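# Set the corner cone on the floor beside the cord

## Task

Locate the orange extension cord that lies across one of the hall's aisles, collect the cone standing in a corner of the hall, and place it upright on the floor immediately next to the cord. The base must never roll over the cord. No part of the robot, and nothing it carries, pushes or knocks into motion, may strike any fixed part of the hall other than the floor at speed, whether by driving, turning or swinging the arm. The robot must not tip over and must not finish leaning.

## Robot and tools

ROBOT. TidyBot++: a wheeled base 0.54 m long, 0.50 m wide and 0.38 m tall on four powered casters. It can drive forward or back, sideways and turn. On top is a single seven-joint arm ending in a two-finger gripper. The shoulder sits 0.12 m ahead of the base centre and 0.68 m above the floor. Segments: upper arm 0.42 m, forearm 0.31 m, hand 0.31 m to the hand point. At the start the arm is folded with the hand pointing down, reaching at most 0.08 m past the base front, elbow up to 1.15 m high. Cameras: base_camera is fixed on the base front about 0.34 m up, looking ahead and down (644x364 px). wrist_camera is a fisheye on the hand looking where the hand points (644x476 px).

FRAMES. Base frame: origin on the floor below the base centre, x forward, y left, z up, in metres. The odometry frame is where the base frame was when the scene began. base_odometry gives x, y in metres and heading in rad, from -3.142 to 3.142, positive to the left. It counts wheel turns only, so slip shows up as travel, and it drifts a few cm over many moves. base_tilt is in degrees, with forward and right positive. It has roughly a 1 degree bias plus noise.

move. All keys are optional. A call with no motion keys just reports state and images.
- base: an object holding relative offsets from where the base is now, measured along its own axes. translate_m is forward (+) or back, -2 to 2 m. strafe_m is left (+) or right, -2 to 2 m. rotate_rad is counter-clockwise from above (+), -6.3 to 6.3 rad.
- joints: absolute targets by name, in rad. joint_1_rad is any angle, turning the arm about vertical; positive is clockwise from above, the reverse of heading. joint_2_rad is -2.249 to 2.249; 0 is upper arm vertical and positive leans forward. joint_3_rad is any angle. joint_4_rad is -2.579 to 2.579, the elbow, 0 straight. joint_5_rad is any angle. joint_6_rad is -2.099 to 2.099, the wrist. joint_7_rad is any angle, turning the hand about its axis. gripper_pos runs 0 (open, about 85 mm gap) to 1 (closed); the gap is about 85 x (1 - gripper_pos) mm. For any-angle joints, send steps below half a turn.
- target: one list of seven numbers [x, y, z, qw, qx, qy, qz]. It is an absolute pose of the hand point (midway between the finger pads) in the base frame: metres, then a unit quaternion. The hand's z axis runs along the fingers; the fingers close along its y axis. With target, joints may hold only gripper_pos.
- speeds: top-speed caps for this call only. translate_m and strafe_m take 0.05 to 0.5 m/s; rotate_rad takes 0.1 to 1.57 rad/s. If you drive and strafe together, put the speed under one key only.
- cameras: a list of base_camera, wrist_camera or all. [] returns no images; leaving it out returns all.
- blocking: true or left out waits until everything is at rest. false returns after about 0.5 s while motion continues.

OTHER TOOLS. wait(seconds 0 to 10, cameras) lets time pass and reports. stop(cameras) brakes everything still moving. zoom_image(camera, region [x0, y0, x1, y1] in pixels from the top-left, at most 504x504) enlarges part of the latest image. read_manual(section "licences") only returns licence text. finished_scene(scene) ends the scene; the cone must stay in place without the robot.

RESULTS. hand_pose uses the same layout and frame as target. hand_target is where the joint targets would put the hand. joint_positions are in rad. motor_effort is in percent of maximum, with the peak of the last action in brackets. There is a motor temperature line and a pictures line giving the image order. Status words: moving, done, off_target (came to rest short and may still be pushing), not_followed (a safety check withheld the arm targets; the result says joint command not followed or pose unreachable, with a cause), contact_stop, time_out (base moves end after 14 s), torque_fault, and limit_stop_at_motor_heat. on_its_own lists actions you did not command. Also watch for ARM HIT, MOTOR HOT and OVER-TEMPERATURE FAULT. A refused call, or an uncommanded stop, cancels the remaining move, wait and finished_scene calls of that reply.

ARM PRACTICE. Hand targets usually land within about 3 cm. To correct, add (wanted minus measured position) to your last target. To keep the hand still, resend hand_target rather than hand_pose. A held object makes the arm sag; correct with the same rule. Never command the angles the joints currently read while loaded. A hand pointing down reaches at most about 0.94 m high, and only near the base. Closed fingertips stick out about 20 mm past the hand point, so leave clearance above the floor. At gripper_pos 1, done means the fingers closed on nothing; off_target means something is held. hand_pose may be off by 1 to 2 cm, so check placement in the images.

AVOID. Do not let the casters cross the cord; keep the whole base footprint clear of it. Do not hit walls, shelves or other fixed items with the base, arm or cone. The arm does not avoid obstacles and keeps pushing when blocked. Do not swing a stretched-out arm sideways. Do not reach far out from the folded pose, and do not drive while the arm is snagged above about 0.6 m: the robot can tip. Hard hits cause torque faults that freeze the arm for 10 s. Long stretched or loaded holds overheat the motors. Do not drop the cone or open the gripper before the cone rests upright. Do not squeeze, twist or drag it hard. Move slowly near obstacles.

Each tool is called as name(argument=value, ...) on one line, values as JSON.

## Session

move()

Scene clock: 0.00 s.
Motor temperatures (°C): [33 30 30 28 34 32 39]
base_odometry: x=+0.000 y=+0.000 heading=+0.000
base_tilt: forward=+0.3 right=+0.1
base_status: not commanded
joint_positions: joint_1_rad=-0.035 joint_2_rad=-0.347 joint_3_rad=+3.142 joint_4_rad=-2.508 joint_5_rad=-0.032 joint_6_rad=-0.912 joint_7_rad=+1.549 gripper_pos=+0.000
joint_status: not commanded
motor_effort: joint_1_rad=+0 joint_2_rad=-1 joint_3_rad=-1 joint_4_rad=+16 joint_5_rad=+1 joint_6_rad=+1 joint_7_rad=+1
hand_pose: x=+0.2579 y=+0.0140 z=+0.5920 quat_wxyz=(-0.014, +0.999, -0.003, +0.034) (m; base frame)
hand_target: x=+0.2581 y=+0.0140 z=+0.5921 quat_wxyz=(-0.014, +0.999, -0.003, +0.034) (m; base frame)
hand_status: not commanded
pictures: base_camera, wrist_camera

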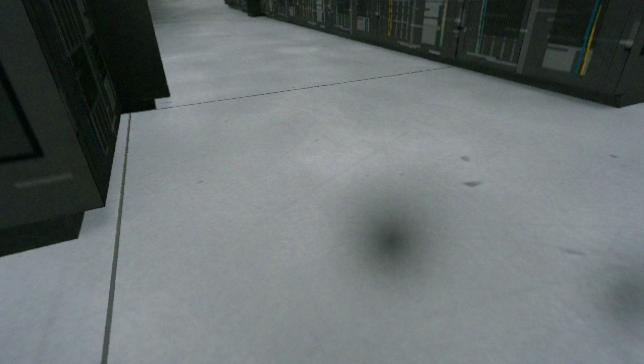

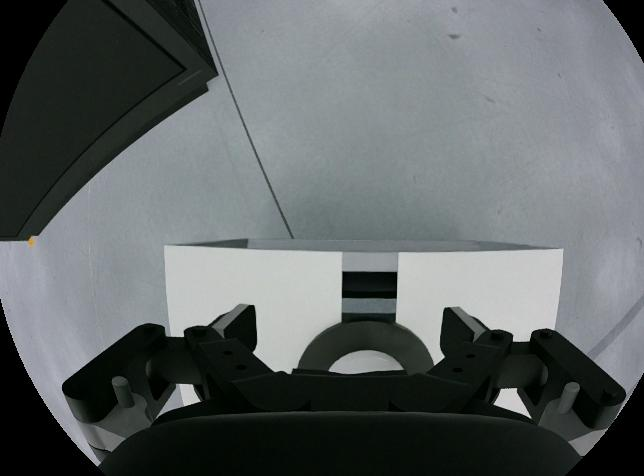

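zoom_image(camera="wrist_camera", region=[0, 0, 322, 322])

zoom_image(camera="base_camera", region=[0, 0, 400, 300])

Scaled by 1.565.

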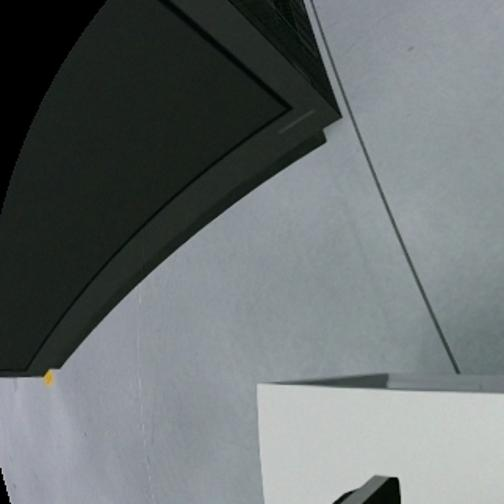

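Scaled by 1.260.

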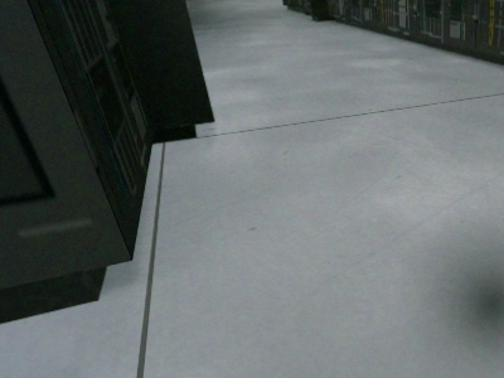

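move(joints={"joint_6_rad": 0.25})

Scene clock: 47.10 s.
Motor temperatures (°C): [33 30 30 28 34 32 39]
move: done
base_odometry: x=+0.000 y=+0.000 heading=+0.000
base_tilt: forward=+0.3 right=+0.1
base_status: not commanded
joint_positions: joint_1_rad=-0.035 joint_2_rad=-0.347 joint_3_rad=+3.142 joint_4_rad=-2.508 joint_5_rad=-0.032 joint_6_rad=+0.204 joint_7_rad=+1.549 gripper_pos=+0.000
joint_status: all done
motor_effort: joint_1_rad=+0(0) joint_2_rad=-5(6) joint_3_rad=-1(2) joint_4_rad=+21(21) joint_5_rad=+2(3) joint_6_rad=+9(9) joint_7_rad=+0(1)
hand_pose: x=+0.5254 y=+0.0134 z=+0.7855 quat_wxyz=(-0.022, +0.830, -0.010, +0.558) (m; base frame)
hand_target: x=+0.5303 y=+0.0131 z=+0.7985 quat_wxyz=(-0.022, +0.817, -0.010, +0.577) (m; base frame)
hand_status: not commanded
pictures: base_camera, wrist_camera
camera_calibration:
wrist_camera: T_world_to_cam=[[0.0618839, -0.996866, -0.0492748, 0.0224222], [-0.38772, 0.0214817, -0.921527, 0.976704], [0.919698, 0.0761325, -0.385176, -0.048475], [0, 0, 0, 1]] pos_world=[0.421882, 0.00506111, 0.882492]

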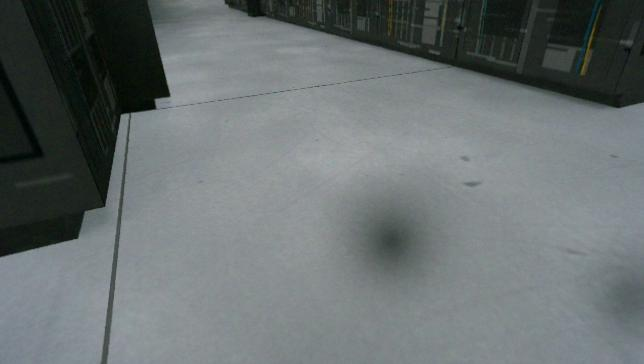

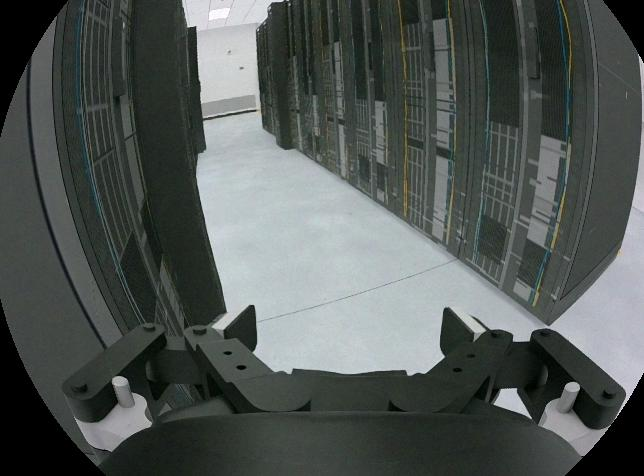

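zoom_image(camera="wrist_camera", region=[130, 0, 330, 150])

zoom_image(camera="wrist_camera", region=[500, 150, 644, 300])

Scaled by 2.520.

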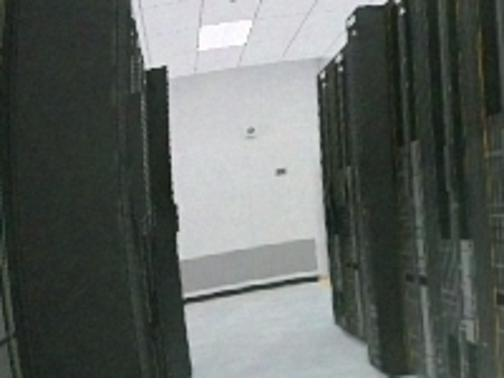

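Scaled by 3.360.

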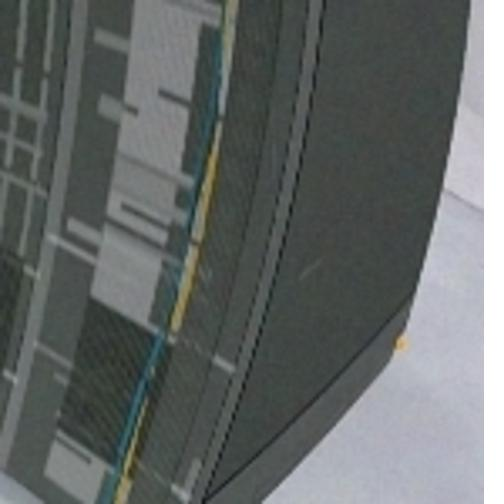

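move(joints={"joint_1_rad": 1.2}, cameras=["wrist_camera"])

Scene clock: 75.13 s.
Motor temperatures (°C): [33 30 29 28 34 32 39]
move: done
base_odometry: x=+0.000 y=+0.000 heading=+0.000
base_tilt: forward=+0.3 right=+0.1
base_status: not commanded
joint_positions: joint_1_rad=+1.186 joint_2_rad=-0.347 joint_3_rad=+3.142 joint_4_rad=-2.508 joint_5_rad=-0.032 joint_6_rad=+0.205 joint_7_rad=+1.549 gripper_pos=+0.000
joint_status: all done
motor_effort: joint_1_rad=+0(1) joint_2_rad=-6(7) joint_3_rad=-1(2) joint_4_rad=+21(21) joint_5_rad=+2(3) joint_6_rad=+9(9) joint_7_rad=+1(1)
hand_pose: x=+0.2709 y=-0.3773 z=+0.7857 quat_wxyz=(+0.302, +0.674, -0.483, +0.470) (m; base frame)
hand_target: x=+0.2670 y=-0.3840 z=+0.7985 quat_wxyz=(+0.316, +0.660, -0.481, +0.483) (m; base frame)
hand_status: not commanded
pictures: wrist_camera
camera_calibration:
wrist_camera: T_world_to_cam=[[-0.915291, -0.399773, -0.0492309, 0.138664], [-0.112355, 0.37077, -0.921904, 0.944169], [0.386805, -0.838279, -0.384279, 0.0140852], [0, 0, 0, 1]] pos_world=[0.227552, -0.282828, 0.882672]

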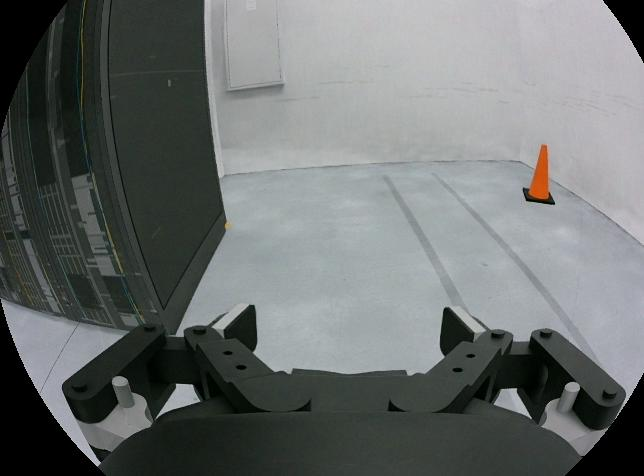

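move(joints={"joint_1_rad": 2.4}, cameras=["wrist_camera"])

move(joints={"joint_1_rad": -2.5}, cameras=["wrist_camera"])

move(joints={"joint_1_rad": -1.3}, cameras=["wrist_camera"])

Scene clock: 88.87 s.
Motor temperatures (°C): [33 30 29 28 34 32 39]
move: done
base_odometry: x=+0.000 y=+0.000 heading=+0.000
base_tilt: forward=+0.3 right=+0.1
base_status: not commanded
joint_positions: joint_1_rad=+2.386 joint_2_rad=-0.347 joint_3_rad=+3.142 joint_4_rad=-2.508 joint_5_rad=-0.032 joint_6_rad=+0.205 joint_7_rad=+1.549 gripper_pos=+0.000
joint_status: all done
motor_effort: joint_1_rad=+0(1) joint_2_rad=-5(6) joint_3_rad=-1(2) joint_4_rad=+21(21) joint_5_rad=+2(3) joint_6_rad=+9(9) joint_7_rad=+0(1)
hand_pose: x=-0.1777 y=-0.2783 z=+0.7858 quat_wxyz=(+0.515, +0.283, -0.779, +0.217) (m; base frame)
hand_target: x=-0.1853 y=-0.2771 z=+0.7985 quat_wxyz=(+0.533, +0.273, -0.770, +0.220) (m; base frame)
hand_status: not commanded
pictures: wrist_camera
camera_calibration:
wrist_camera: T_world_to_cam=[[-0.704267, 0.708227, -0.0492199, 0.113541], [0.304696, 0.238916, -0.921998, 0.894599], [-0.641224, -0.664329, -0.384054, 0.136207], [0, 0, 0, 1]] pos_world=[-0.105278, -0.20366, 0.882717]

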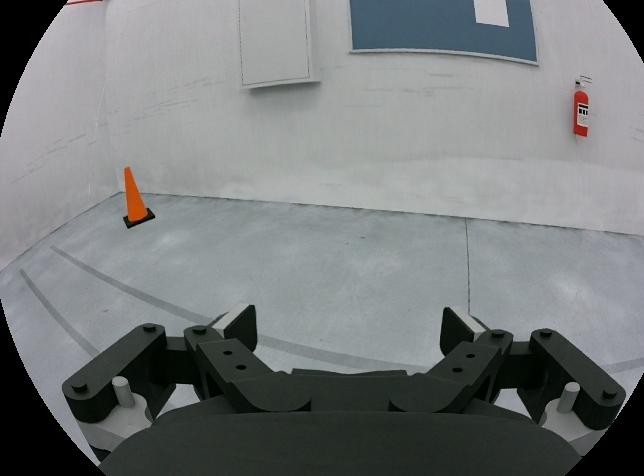

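Scene clock: 91.50 s.
Motor temperatures (°C): [33 30 29 28 34 32 39]
move: done
base_odometry: x=+0.000 y=+0.000 heading=+0.000
base_tilt: forward=+0.3 right=+0.1
base_status: not commanded
joint_positions: joint_1_rad=+3.769 joint_2_rad=-0.347 joint_3_rad=+3.142 joint_4_rad=-2.508 joint_5_rad=-0.032 joint_6_rad=+0.206 joint_7_rad=+1.549 gripper_pos=+0.000
joint_status: all done
motor_effort: joint_1_rad=+0(2) joint_2_rad=-6(6) joint_3_rad=-1(2) joint_4_rad=+21(21) joint_5_rad=+2(3) joint_6_rad=+9(9) joint_7_rad=+0(1)
hand_pose: x=-0.2098 y=+0.2396 z=+0.7859 quat_wxyz=(+0.535, -0.279, -0.781, -0.161) (m; base frame)
hand_target: x=-0.2100 y=+0.2473 z=+0.7985 quat_wxyz=(+0.551, -0.280, -0.767, -0.170) (m; base frame)
hand_status: not commanded
pictures: wrist_camera
camera_calibration:
wrist_camera: T_world_to_cam=[[0.564415, 0.824023, -0.0492116, -0.0374398], [0.291426, -0.254679, -0.922068, 0.896221], [-0.772338, 0.506088, -0.383886, 0.15165], [0, 0, 0, 1]] pos_world=[-0.122925, 0.182352, 0.882751]

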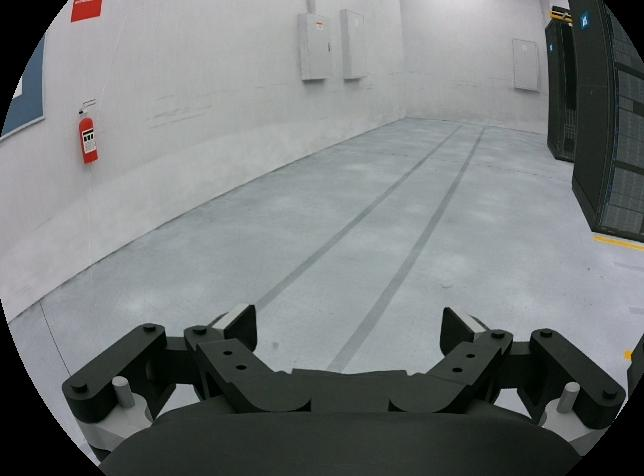

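Scene clock: 93.97 s.
Motor temperatures (°C): [33 30 29 28 34 32 39]
move: done
base_odometry: x=+0.000 y=+0.000 heading=+0.000
base_tilt: forward=+0.3 right=+0.1
base_status: not commanded
joint_positions: joint_1_rad=+4.969 joint_2_rad=-0.347 joint_3_rad=+3.142 joint_4_rad=-2.508 joint_5_rad=-0.032 joint_6_rad=+0.206 joint_7_rad=+1.549 gripper_pos=+0.000
joint_status: all done
motor_effort: joint_1_rad=+0(2) joint_2_rad=-6(6) joint_3_rad=-1(2) joint_4_rad=+21(21) joint_5_rad=+2(3) joint_6_rad=+9(9) joint_7_rad=+0(1)
hand_pose: x=+0.2232 y=+0.3932 z=+0.7859 quat_wxyz=(+0.351, -0.671, -0.487, -0.435) (m; base frame)
hand_target: x=+0.2303 y=+0.3962 z=+0.7985 quat_wxyz=(+0.359, -0.664, -0.475, -0.452) (m; base frame)
hand_status: not commanded
pictures: wrist_camera
camera_calibration:
wrist_camera: T_world_to_cam=[[0.972535, -0.227497, -0.0492034, -0.086014], [-0.13174, -0.363738, -0.922139, 0.946622], [0.191886, 0.903294, -0.383718, 0.0367468], [0, 0, 0, 1]] pos_world=[0.201308, 0.291561, 0.882785]

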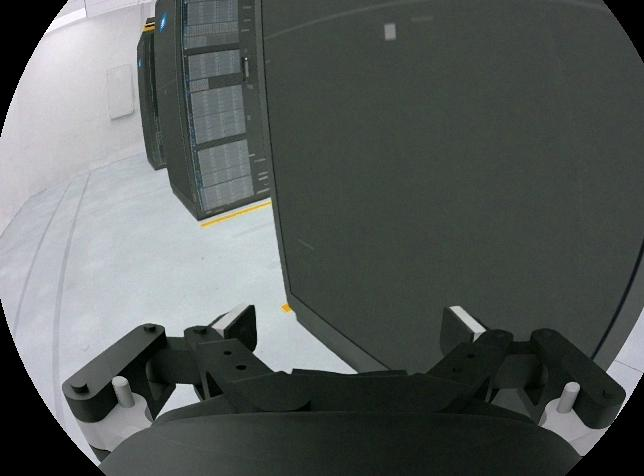

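move(joints={"joint_1_rad": 0.0}, base={"rotate_rad": -1.72})

Scene clock: 190.20 s.
Motor temperatures (°C): [33 30 29 29 34 32 39]
move: done
base_odometry: x=+0.000 y=+0.000 heading=-1.720
base_tilt: forward=+0.4 right=+0.1
base_status: done
joint_positions: joint_1_rad=+6.270 joint_2_rad=-0.347 joint_3_rad=+3.143 joint_4_rad=-2.508 joint_5_rad=-0.032 joint_6_rad=+0.210 joint_7_rad=+1.549 gripper_pos=+0.000
joint_status: all done
motor_effort: joint_1_rad=+0(2) joint_2_rad=-6(7) joint_3_rad=+0(3) joint_4_rad=+21(21) joint_5_rad=+2(3) joint_6_rad=+9(9) joint_7_rad=+0(1)
hand_pose: x=+0.5263 y=+0.0044 z=+0.7871 quat_wxyz=(+0.016, -0.828, +0.019, -0.561) (m; base frame)
hand_target: x=+0.5306 y=-0.0012 z=+0.7985 quat_wxyz=(+0.012, -0.816, +0.024, -0.577) (m; base frame)
hand_status: not commanded
pictures: base_camera, wrist_camera
camera_calibration:
wrist_camera: T_world_to_cam=[[0.0401888, -0.997977, -0.049253, 0.0249158], [-0.381821, 0.0302133, -0.923742, 0.977378], [0.923362, 0.0559299, -0.379834, -0.053998], [0, 0, 0, 1]] pos_world=[0.422042, -0.00164427, 0.883562]

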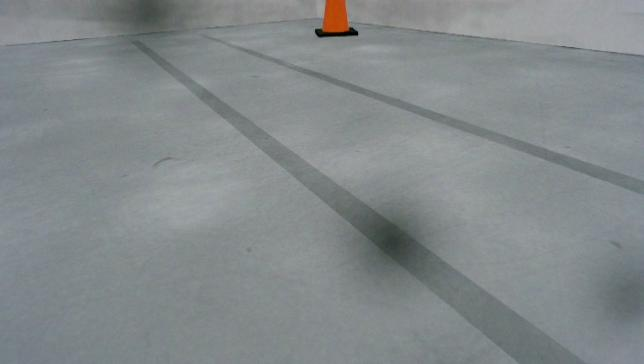

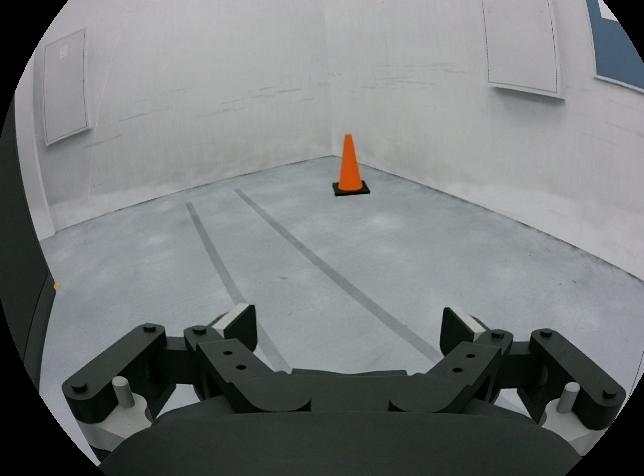

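move(base={"translate_m": 1.9})

Scene clock: 202.63 s.
Motor temperatures (°C): [33 30 29 29 34 32 39]
move: done
base_odometry: x=-0.282 y=-1.879 heading=-1.720
base_tilt: forward=+0.3 right=+0.1
base_status: done
joint_positions: joint_1_rad=+6.270 joint_2_rad=-0.347 joint_3_rad=+3.143 joint_4_rad=-2.508 joint_5_rad=-0.032 joint_6_rad=+0.210 joint_7_rad=+1.549 gripper_pos=+0.000
joint_status: not commanded
motor_effort: joint_1_rad=+0(0) joint_2_rad=-5(8) joint_3_rad=-1(2) joint_4_rad=+21(22) joint_5_rad=+2(3) joint_6_rad=+9(9) joint_7_rad=+0(1)
hand_pose: x=+0.5263 y=+0.0043 z=+0.7872 quat_wxyz=(+0.016, -0.828, +0.019, -0.561) (m; base frame)
hand_target: x=+0.5306 y=-0.0012 z=+0.7985 quat_wxyz=(+0.012, -0.816, +0.024, -0.577) (m; base frame)
hand_status: not commanded
pictures: base_camera, wrist_camera
camera_calibration:
wrist_camera: T_world_to_cam=[[0.0399052, -0.99799, -0.0492357, 0.0249332], [-0.381447, 0.0303278, -0.923893, 0.977427], [0.923529, 0.0556489, -0.37947, -0.054357], [0, 0, 0, 1]] pos_world=[0.422042, -0.00173525, 0.883639]

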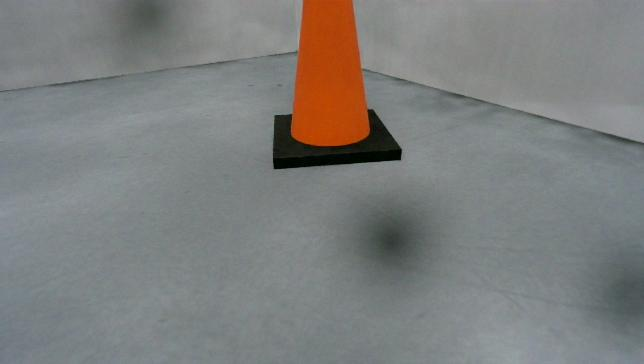

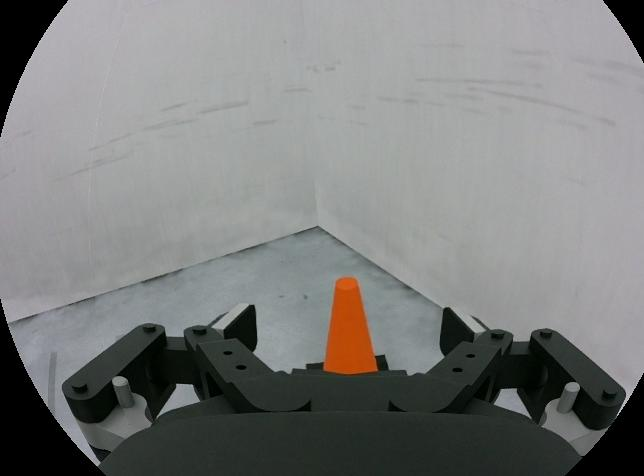

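move(target=[0.52, 0.0, 0.64, 0, 1, 0, 0])

zoom_image(camera="wrist_camera", region=[170, 0, 500, 330])

Scene clock: 235.43 s.
Motor temperatures (°C): [33 30 29 29 34 32 39]
move: off_target
base_odometry: x=-0.282 y=-1.879 heading=-1.720
base_tilt: forward=+0.4 right=+0.1
base_status: not commanded
joint_positions: joint_1_rad=+6.270 joint_2_rad=+0.263 joint_3_rad=+3.150 joint_4_rad=-1.753 joint_5_rad=-0.032 joint_6_rad=-1.087 joint_7_rad=+1.549 gripper_pos=+0.000
joint_status: not commanded
motor_effort: joint_1_rad=+0(0) joint_2_rad=-24(25) joint_3_rad=-1(2) joint_4_rad=+17(22) joint_5_rad=+3(3) joint_6_rad=+2(9) joint_7_rad=+0(1)
hand_pose: x=+0.5243 y=+0.0122 z=+0.6417 quat_wxyz=(+0.013, -1.000, +0.015, -0.019) (m; base frame)
hand_target: x=+0.5200 y=+0.0000 z=+0.6400 quat_wxyz=(+0.000, -1.000, +0.000, +0.000) (m; base frame)
hand_status: off_target (0.013 m and 3.2 deg from the pose sent, 0.147 m and 68.3 deg at the start)
pictures: base_camera, wrist_camera
camera_calibration:
wrist_camera: T_world_to_cam=[[-0.0104131, -0.996975, -0.0770242, 0.0699916], [-0.999561, 0.0125146, -0.0268516, 0.590653], [0.0277343, 0.0767108, -0.996668, 0.757267], [0, 0, 0, 1]] pos_world=[0.570121, 0.00429755, 0.775995]

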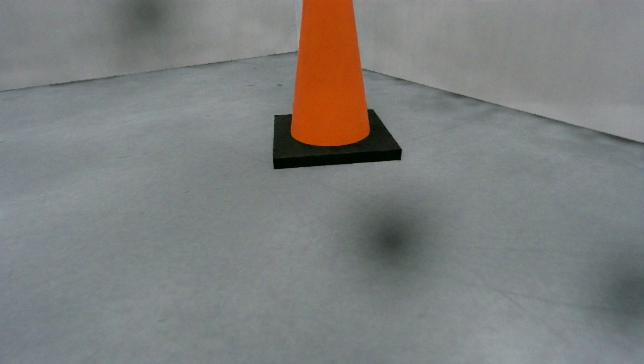

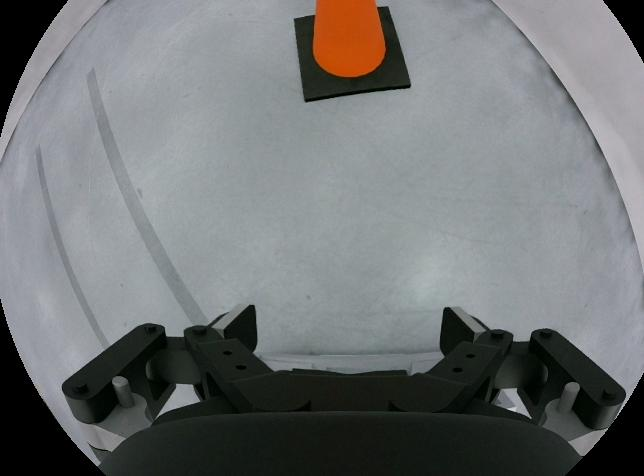

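Scaled by 1.527.

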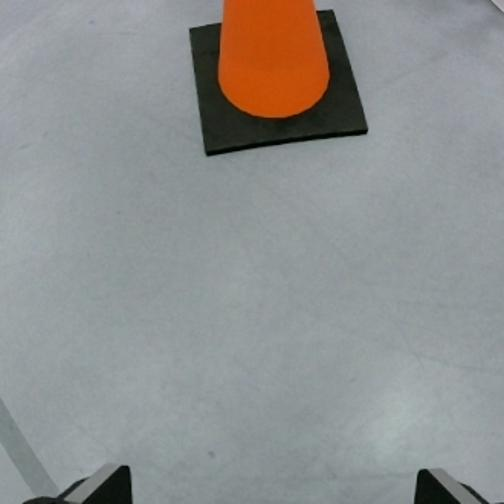

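move(base={"translate_m": 0.38})

Scene clock: 243.27 s.
Motor temperatures (°C): [33 31 29 29 34 32 39]
move: done
base_odometry: x=-0.339 y=-2.255 heading=-1.721
base_tilt: forward=+0.4 right=+0.1
base_status: done
joint_positions: joint_1_rad=+6.270 joint_2_rad=+0.273 joint_3_rad=+3.150 joint_4_rad=-1.747 joint_5_rad=-0.032 joint_6_rad=-1.094 joint_7_rad=+1.549 gripper_pos=+0.000
joint_status: not commanded
motor_effort: joint_1_rad=+0(1) joint_2_rad=-24(27) joint_3_rad=-1(2) joint_4_rad=+17(18) joint_5_rad=+0(3) joint_6_rad=+2(2) joint_7_rad=-1(1)
hand_pose: x=+0.5244 y=+0.0120 z=+0.6396 quat_wxyz=(+0.013, -1.000, +0.016, -0.014) (m; base frame)
hand_target: x=+0.5200 y=+0.0000 z=+0.6400 quat_wxyz=(+0.000, -1.000, +0.000, +0.000) (m; base frame)
hand_status: not commanded
pictures: base_camera, wrist_camera
camera_calibration:
wrist_camera: T_world_to_cam=[[-0.0117044, -0.996986, -0.0766916, 0.0700501], [-0.999786, 0.0129766, -0.016111, 0.583883], [0.0170576, 0.0764866, -0.996925, 0.760989], [0, 0, 0, 1]] pos_world=[0.571597, 0.00405669, 0.773428]

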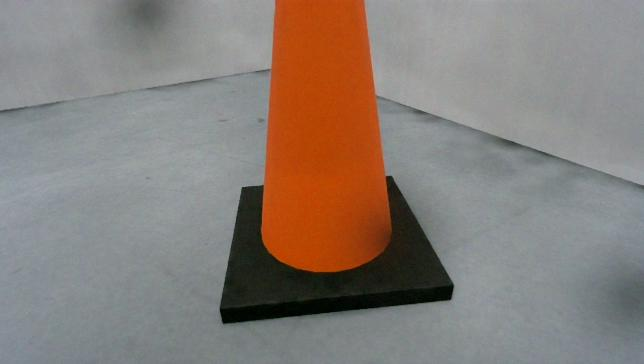

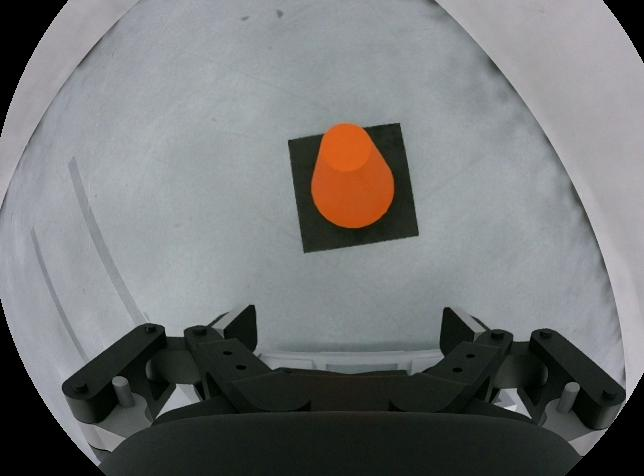

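move(base={"translate_m": 0.118}, target=[0.52, 0.001, 0.54, 0, 1, 0, 0])

Scene clock: 259.50 s.
Motor temperatures (°C): [33 31 29 29 34 32 39]
move: off_target
base_odometry: x=-0.357 y=-2.372 heading=-1.722
base_tilt: forward=+0.3 right=+0.1
base_status: done
joint_positions: joint_1_rad=+6.270 joint_2_rad=+0.422 joint_3_rad=+3.150 joint_4_rad=-1.884 joint_5_rad=-0.032 joint_6_rad=-0.858 joint_7_rad=+1.549 gripper_pos=+0.000
joint_status: not commanded
motor_effort: joint_1_rad=+0(1) joint_2_rad=-26(31) joint_3_rad=-1(2) joint_4_rad=+14(18) joint_5_rad=+1(3) joint_6_rad=+1(2) joint_7_rad=+0(1)
hand_pose: x=+0.5179 y=+0.0104 z=+0.5437 quat_wxyz=(+0.010, -1.000, +0.019, +0.011) (m; base frame)
hand_target: x=+0.5200 y=+0.0010 z=+0.5400 quat_wxyz=(+0.000, -1.000, +0.000, +0.000) (m; base frame)
hand_status: off_target (0.010 m and 2.8 deg from the pose sent, 0.100 m and 2.8 deg at the start)
pictures: base_camera, wrist_camera
camera_calibration:
wrist_camera: T_world_to_cam=[[-0.0213245, -0.997305, -0.0702001, 0.0625061], [-0.999243, 0.018976, 0.0339521, 0.548291], [-0.0325285, 0.070871, -0.996955, 0.691315], [0, 0, 0, 1]] pos_world=[0.571696, 0.00293908, 0.674982]

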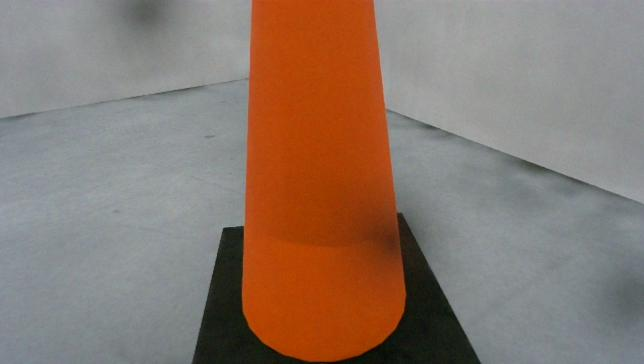

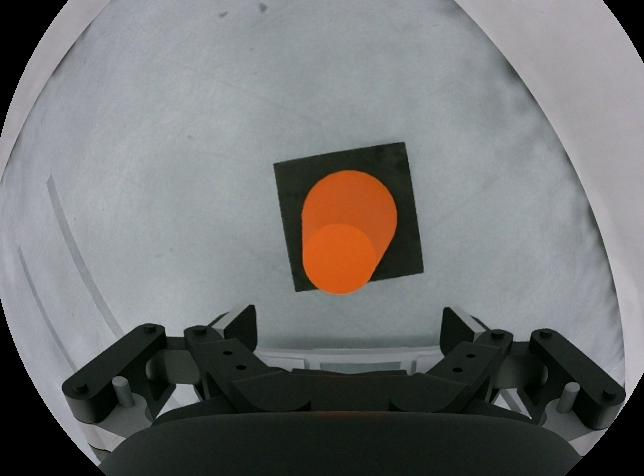

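move(target=[0.541, 0.006, 0.428, 0, 1, 0, 0])

Scene clock: 271.17 s.
Motor temperatures (°C): [33 31 29 29 34 32 39]
move: off_target
base_odometry: x=-0.357 y=-2.372 heading=-1.722
base_tilt: forward=+0.4 right=+0.1
base_status: not commanded
joint_positions: joint_1_rad=+6.270 joint_2_rad=+0.666 joint_3_rad=+3.150 joint_4_rad=-1.916 joint_5_rad=-0.032 joint_6_rad=-0.572 joint_7_rad=+1.549 gripper_pos=+0.000
joint_status: not commanded
motor_effort: joint_1_rad=+0(0) joint_2_rad=-31(33) joint_3_rad=-1(2) joint_4_rad=+11(14) joint_5_rad=+2(3) joint_6_rad=+1(2) joint_7_rad=+1(1)
hand_pose: x=+0.5421 y=+0.0080 z=+0.4350 quat_wxyz=(+0.006, -1.000, +0.021, +0.006) (m; base frame)
hand_target: x=+0.5410 y=+0.0060 z=+0.4280 quat_wxyz=(+0.000, -1.000, +0.000, +0.000) (m; base frame)
hand_status: off_target (0.007 m and 2.6 deg from the pose sent, 0.118 m and 2.8 deg at the start)
pictures: base_camera, wrist_camera
camera_calibration:
wrist_camera: T_world_to_cam=[[-0.0253307, -0.997771, -0.0617319, 0.0515176], [-0.99943, 0.0238977, 0.0238427, 0.580748], [-0.0223144, 0.0623007, -0.997808, 0.578889], [0, 0, 0, 1]] pos_world=[0.594639, 0.00145912, 0.566954]

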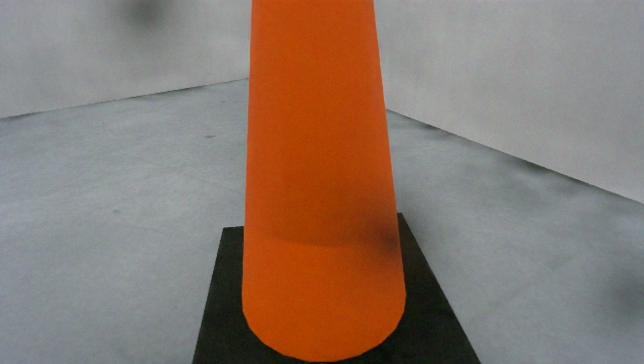

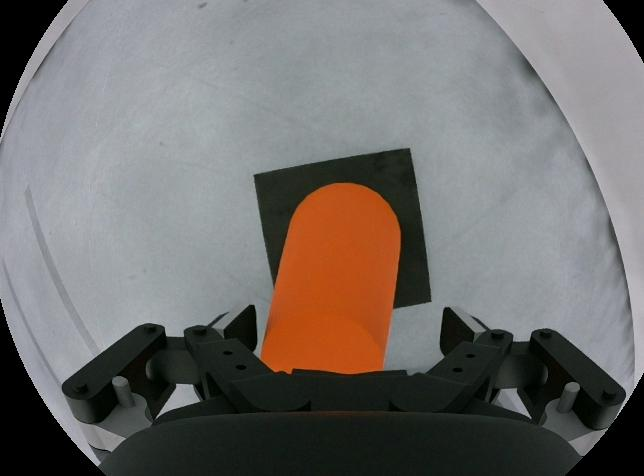

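move(target=[0.541, 0.014, 0.423, 0, 1, 0, 0])

Scene clock: 275.57 s.
Motor temperatures (°C): [33 31 29 29 34 32 39]
move: off_target
base_odometry: x=-0.357 y=-2.372 heading=-1.722
base_tilt: forward=+0.3 right=+0.1
base_status: not commanded
joint_positions: joint_1_rad=+6.253 joint_2_rad=+0.669 joint_3_rad=+3.150 joint_4_rad=-1.916 joint_5_rad=-0.032 joint_6_rad=-0.556 joint_7_rad=+1.549 gripper_pos=+0.000
joint_status: not commanded
motor_effort: joint_1_rad=+0(1) joint_2_rad=-32(32) joint_3_rad=-1(3) joint_4_rad=+10(11) joint_5_rad=+1(2) joint_6_rad=+1(1) joint_7_rad=+0(1)
hand_pose: x=+0.5462 y=+0.0151 z=+0.4337 quat_wxyz=(+0.006, -1.000, +0.013, +0.000) (m; base frame)
hand_target: x=+0.5410 y=+0.0140 z=+0.4230 quat_wxyz=(+0.000, -1.000, +0.000, +0.000) (m; base frame)
hand_status: off_target (0.012 m and 1.6 deg from the pose sent, 0.013 m and 2.6 deg at the start)
pictures: base_camera, wrist_camera
camera_calibration:
wrist_camera: T_world_to_cam=[[-0.007883, -0.998065, -0.061684, 0.0490694], [-0.999914, 0.00722107, 0.0109465, 0.590726], [-0.0104799, 0.061765, -0.998036, 0.570837], [0, 0, 0, 1]] pos_world=[0.597045, 0.00945105, 0.566276]

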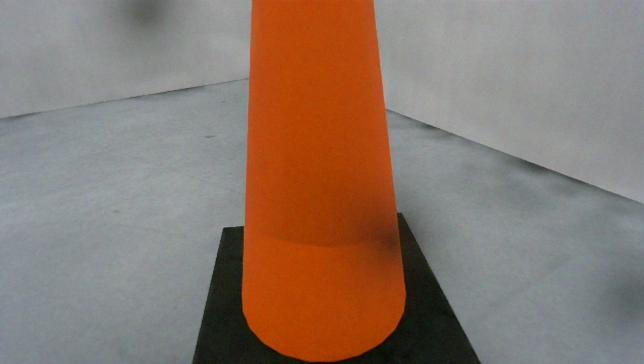

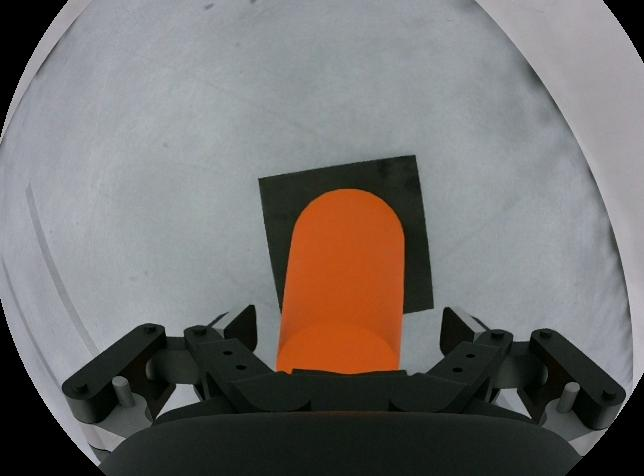

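move(joints={"gripper_pos": 0.6})

Scene clock: 279.73 s.
Motor temperatures (°C): [33 31 29 29 34 32 39]
move: off_target
base_odometry: x=-0.357 y=-2.372 heading=-1.722
base_tilt: forward=+0.3 right=+0.1
base_status: not commanded
joint_positions: joint_1_rad=+6.249 joint_2_rad=+0.664 joint_3_rad=+3.150 joint_4_rad=-1.919 joint_5_rad=-0.032 joint_6_rad=-0.553 joint_7_rad=+1.549 gripper_pos=+0.464
joint_status: gripper_pos off_target (ended at +0.464, target +0.600)
motor_effort: joint_1_rad=+1(3) joint_2_rad=-28(32) joint_3_rad=-1(3) joint_4_rad=+11(14) joint_5_rad=+3(4) joint_6_rad=+2(6) joint_7_rad=+0(1)
hand_pose: x=+0.5466 y=+0.0167 z=+0.4354 quat_wxyz=(+0.006, -1.000, +0.011, -0.003) (m; base frame)
hand_target: x=+0.5410 y=+0.0140 z=+0.4230 quat_wxyz=(+0.000, -1.000, +0.000, +0.000) (m; base frame)
hand_status: not commanded
pictures: base_camera, wrist_camera
camera_calibration:
wrist_camera: T_world_to_cam=[[-0.00386451, -0.998082, -0.0617841, 0.0486259], [-0.999975, 0.00349404, 0.00610326, 0.593369], [-0.00587568, 0.0618061, -0.998071, 0.56992], [0, 0, 0, 1]] pos_world=[0.596891, 0.0112348, 0.568203]

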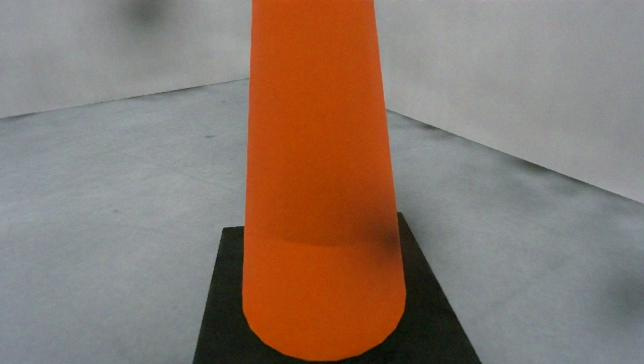

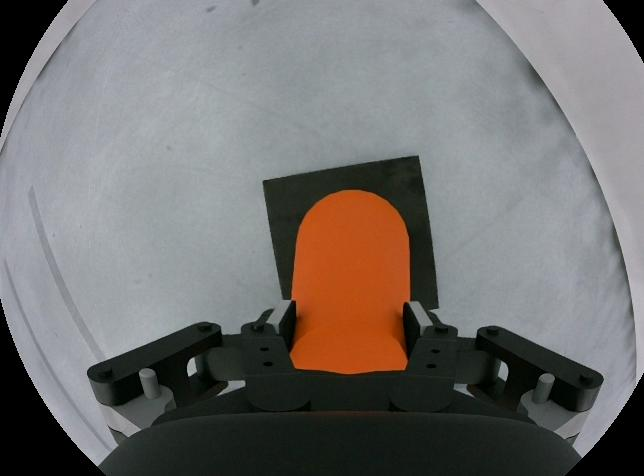

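move(joints={"gripper_pos": 0.8}, cameras=[])

move(target=[0.54, 0.014, 0.50, 0, 1, 0, 0])

Scene clock: 286.00 s.
Motor temperatures (°C): [33 31 29 29 34 32 39]
move: off_target
base_odometry: x=-0.357 y=-2.372 heading=-1.722
base_tilt: forward=+0.4 right=+0.1
base_status: not commanded
joint_positions: joint_1_rad=+6.249 joint_2_rad=+0.664 joint_3_rad=+3.151 joint_4_rad=-1.919 joint_5_rad=-0.032 joint_6_rad=-0.553 joint_7_rad=+1.549 gripper_pos=+0.464
joint_status: gripper_pos off_target (ended at +0.464, target +0.800)
motor_effort: joint_1_rad=+0(0) joint_2_rad=-28(28) joint_3_rad=-1(2) joint_4_rad=+10(11) joint_5_rad=+2(3) joint_6_rad=+2(3) joint_7_rad=+0(1)
hand_pose: x=+0.5466 y=+0.0167 z=+0.4354 quat_wxyz=(+0.006, -1.000, +0.011, -0.003) (m; base frame)
hand_target: x=+0.5410 y=+0.0140 z=+0.4230 quat_wxyz=(+0.000, -1.000, +0.000, +0.000) (m; base frame)
hand_status: not commanded
pictures: none
No camera images: "cameras" was empty.

Scene clock: 287.20 s.
Motor temperatures (°C): [33 31 29 29 34 32 39]
move: off_target
base_odometry: x=-0.357 y=-2.372 heading=-1.722
base_tilt: forward=+0.4 right=+0.1
base_status: not commanded
joint_positions: joint_1_rad=+6.249 joint_2_rad=+0.588 joint_3_rad=+3.151 joint_4_rad=-1.916 joint_5_rad=-0.032 joint_6_rad=-0.689 joint_7_rad=+1.549 gripper_pos=+0.466
joint_status: not commanded
motor_effort: joint_1_rad=+0(1) joint_2_rad=-38(41) joint_3_rad=-1(3) joint_4_rad=+14(16) joint_5_rad=+1(4) joint_6_rad=-1(3) joint_7_rad=+0(1)
hand_pose: x=+0.5235 y=+0.0173 z=+0.4685 quat_wxyz=(+0.007, -1.000, +0.010, +0.026) (m; base frame)
hand_target: x=+0.5400 y=+0.0140 z=+0.5000 quat_wxyz=(+0.000, -1.000, +0.000, +0.000) (m; base frame)
hand_status: off_target (0.036 m and 3.3 deg from the pose sent, 0.065 m and 1.5 deg at the start)
pictures: base_camera, wrist_camera
camera_calibration:
wrist_camera: T_world_to_cam=[[-0.00576717, -0.997932, -0.0640261, 0.0531845], [-0.99803, 0.00174425, 0.0627114, 0.542482], [-0.06247, 0.0642617, -0.995976, 0.631408], [0, 0, 0, 1]] pos_world=[0.581164, 0.011553, 0.598252]

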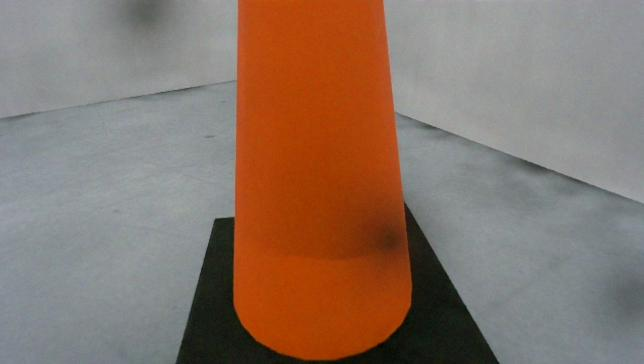

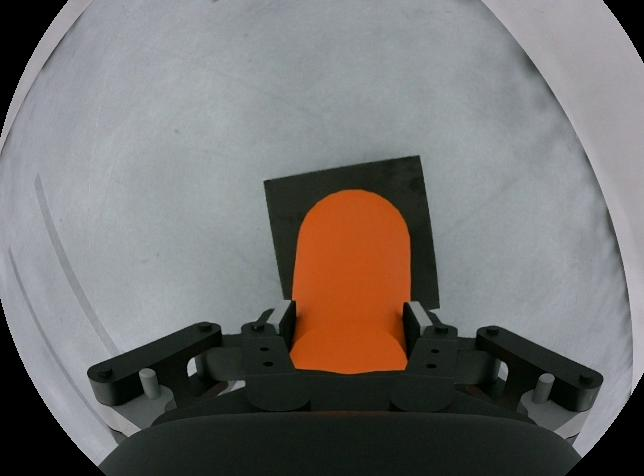

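move(target=[0.50, 0.014, 0.80, 0, 1, 0, 0])

Scene clock: 300.33 s.
Motor temperatures (°C): [33 32 29 29 34 32 39]
move: off_target
base_odometry: x=-0.357 y=-2.372 heading=-1.722
base_tilt: forward=+0.4 right=+0.1
base_status: not commanded
joint_positions: joint_1_rad=+6.249 joint_2_rad=+0.211 joint_3_rad=+3.151 joint_4_rad=-1.413 joint_5_rad=-0.032 joint_6_rad=-1.574 joint_7_rad=+1.549 gripper_pos=+0.466
joint_status: not commanded
motor_effort: joint_1_rad=+0(0) joint_2_rad=-30(41) joint_3_rad=-2(2) joint_4_rad=+23(26) joint_5_rad=+1(2) joint_6_rad=-2(2) joint_7_rad=+0(1)
hand_pose: x=+0.5030 y=+0.0211 z=+0.7660 quat_wxyz=(+0.014, -0.999, -0.001, +0.029) (m; base frame)
hand_target: x=+0.5000 y=+0.0140 z=+0.8000 quat_wxyz=(+0.000, -1.000, +0.000, +0.000) (m; base frame)
hand_status: off_target (0.035 m and 3.7 deg from the pose sent, 0.332 m and 3.3 deg at the start)
pictures: base_camera, wrist_camera
camera_calibration:
wrist_camera: T_world_to_cam=[[0.0165187, -0.996669, -0.079866, 0.0768092], [-0.997441, -0.021983, 0.0680303, 0.499547], [-0.0695594, 0.0785378, -0.994481, 0.928323], [0, 0, 0, 1]] pos_world=[0.561574, 0.0146264, 0.89535]

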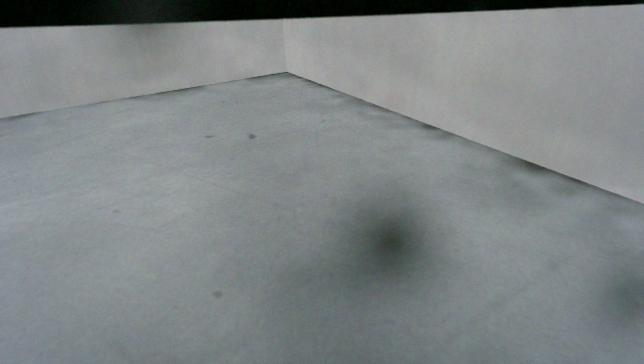

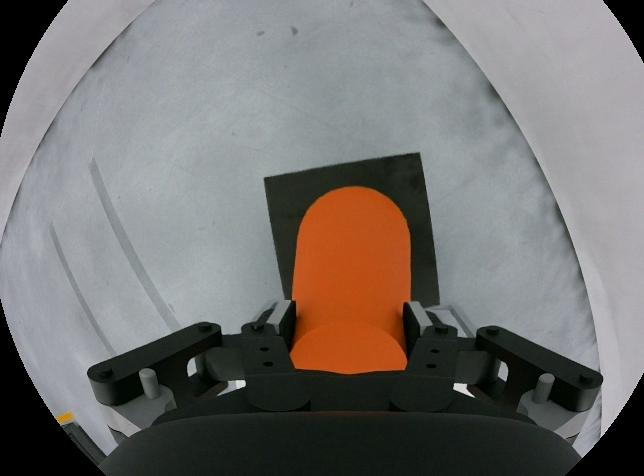

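move(target=[0.48, 0.014, 0.88, 0, 1, 0, 0], base={"rotate_rad": 2.15}, speeds={"rotate_rad": 0.8})

Scene clock: 324.00 s.
Motor temperatures (°C): [33 33 29 29 34 32 39]
move: off_target
base_odometry: x=-0.356 y=-2.372 heading=+0.428
base_tilt: forward=+0.4 right=+0.1
base_status: done
joint_positions: joint_1_rad=+6.229 joint_2_rad=+0.204 joint_3_rad=+3.156 joint_4_rad=-1.170 joint_5_rad=-0.031 joint_6_rad=-1.827 joint_7_rad=+1.549 gripper_pos=+0.466
joint_status: not commanded
motor_effort: joint_1_rad=+0(3) joint_2_rad=-30(33) joint_3_rad=-1(5) joint_4_rad=+24(26) joint_5_rad=+1(6) joint_6_rad=+0(2) joint_7_rad=+0(1)
hand_pose: x=+0.4935 y=+0.0265 z=+0.8448 quat_wxyz=(+0.013, -0.999, -0.013, +0.030) (m; base frame)
hand_target: x=+0.4800 y=+0.0140 z=+0.8800 quat_wxyz=(+0.000, -1.000, +0.000, +0.000) (m; base frame)
hand_status: off_target (0.040 m and 4.0 deg from the pose sent, 0.117 m and 3.7 deg at the start)
pictures: base_camera, wrist_camera
camera_calibration:
wrist_camera: T_world_to_cam=[[0.039512, -0.996172, -0.0779713, 0.0756718], [-0.996502, -0.0450349, 0.070394, 0.48294], [-0.073636, 0.0749172, -0.994467, 1.00773], [0, 0, 0, 1]] pos_world=[0.552466, 0.0216351, 0.974059]

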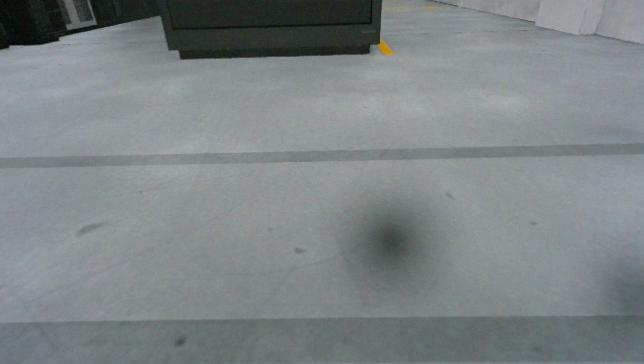

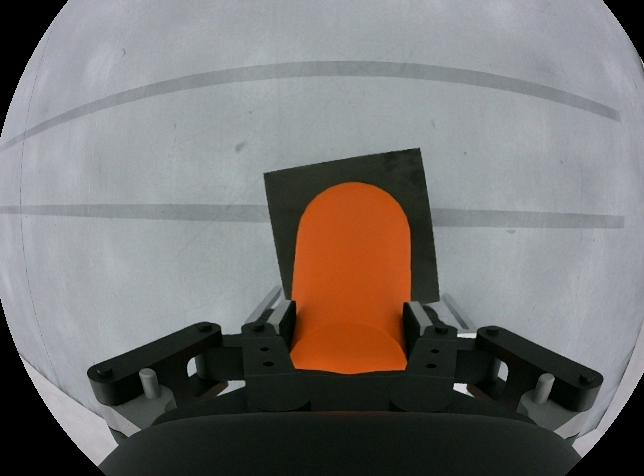

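zoom_image(camera="base_camera", region=[344, 0, 644, 100])

zoom_image(camera="base_camera", region=[0, 0, 300, 100])

Scaled by 1.680.

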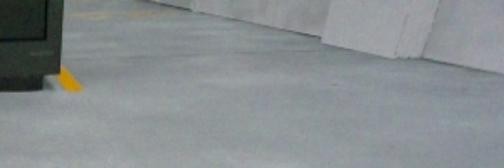

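Scaled by 1.680.

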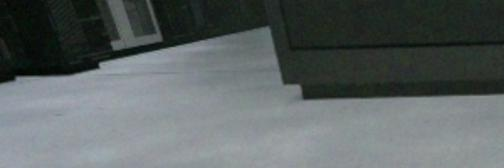

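zoom_image(camera="base_camera", region=[380, 0, 480, 50])

Scaled by 5.040.

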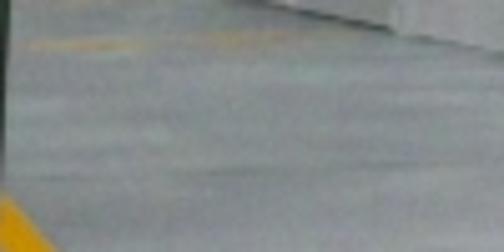

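move(base={"strafe_m": -0.9})

zoom_image(camera="base_camera", region=[200, 0, 440, 100])

Scene clock: 339.97 s.
Motor temperatures (°C): [33 33 29 29 34 32 39]
move: done
base_odometry: x=+0.017 y=-3.191 heading=+0.428
base_tilt: forward=+0.3 right=+0.1
base_status: done
joint_positions: joint_1_rad=+6.235 joint_2_rad=+0.204 joint_3_rad=+3.160 joint_4_rad=-1.170 joint_5_rad=-0.031 joint_6_rad=-1.827 joint_7_rad=+1.549 gripper_pos=+0.466
joint_status: not commanded
motor_effort: joint_1_rad=+0(3) joint_2_rad=-30(32) joint_3_rad=-2(3) joint_4_rad=+24(24) joint_5_rad=+2(5) joint_6_rad=-1(1) joint_7_rad=+1(1)
hand_pose: x=+0.4937 y=+0.0225 z=+0.8448 quat_wxyz=(+0.013, -0.999, -0.007, +0.030) (m; base frame)
hand_target: x=+0.4800 y=+0.0140 z=+0.8800 quat_wxyz=(+0.000, -1.000, +0.000, +0.000) (m; base frame)
hand_status: not commanded
pictures: base_camera, wrist_camera
camera_calibration:
wrist_camera: T_world_to_cam=[[0.0286346, -0.996621, -0.0769851, 0.0762743], [-0.99692, -0.0340988, 0.0706265, 0.482763], [-0.073013, 0.0747256, -0.994528, 1.00778], [0, 0, 0, 1]] pos_world=[0.552673, 0.0171714, 0.97404]

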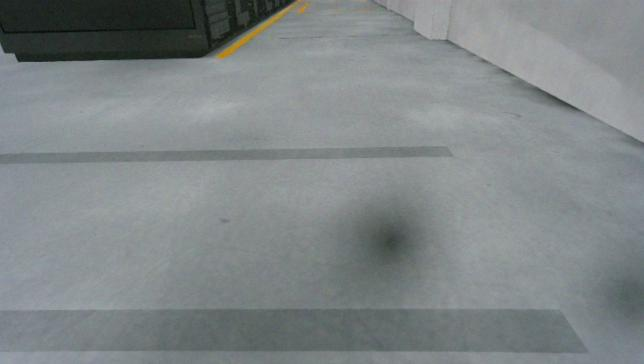

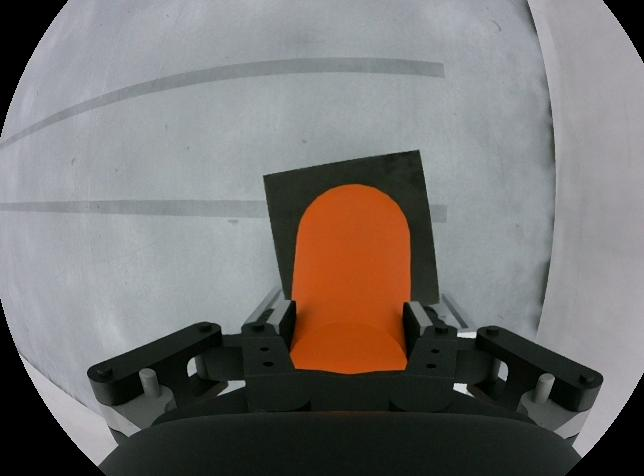

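Scaled by 2.100.

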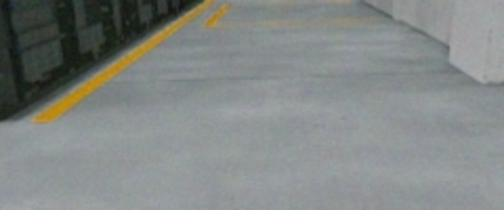

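zoom_image(camera="base_camera", region=[290, 0, 400, 40])

Scaled by 4.582.

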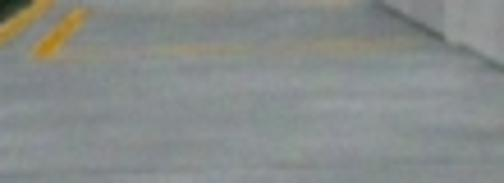

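move(base={"translate_m": 1.8, "strafe_m": -0.05}, cameras=["base_camera"])

zoom_image(camera="base_camera", region=[200, 0, 440, 100])

Scene clock: 372.60 s.
Motor temperatures (°C): [33 34 29 29 34 32 39]
move: done
base_odometry: x=+1.675 y=-2.489 heading=+0.427
base_tilt: forward=+0.4 right=+0.1
base_status: done
joint_positions: joint_1_rad=+6.235 joint_2_rad=+0.193 joint_3_rad=+3.160 joint_4_rad=-1.168 joint_5_rad=-0.031 joint_6_rad=-1.841 joint_7_rad=+1.549 gripper_pos=+0.466
joint_status: not commanded
motor_effort: joint_1_rad=+0(1) joint_2_rad=-30(33) joint_3_rad=-1(2) joint_4_rad=+24(25) joint_5_rad=+1(2) joint_6_rad=-1(3) joint_7_rad=+0(1)
hand_pose: x=+0.4880 y=+0.0223 z=+0.8494 quat_wxyz=(+0.013, -0.999, -0.007, +0.031) (m; base frame)
hand_target: x=+0.4800 y=+0.0140 z=+0.8800 quat_wxyz=(+0.000, -1.000, +0.000, +0.000) (m; base frame)
hand_status: not commanded
pictures: base_camera

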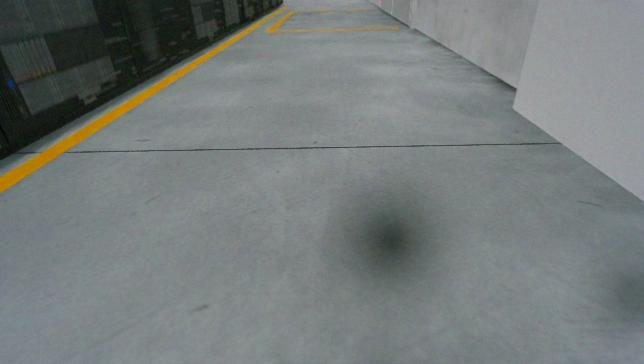

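Scaled by 2.100.

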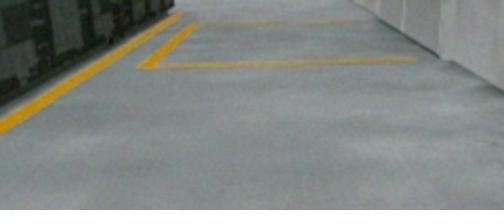

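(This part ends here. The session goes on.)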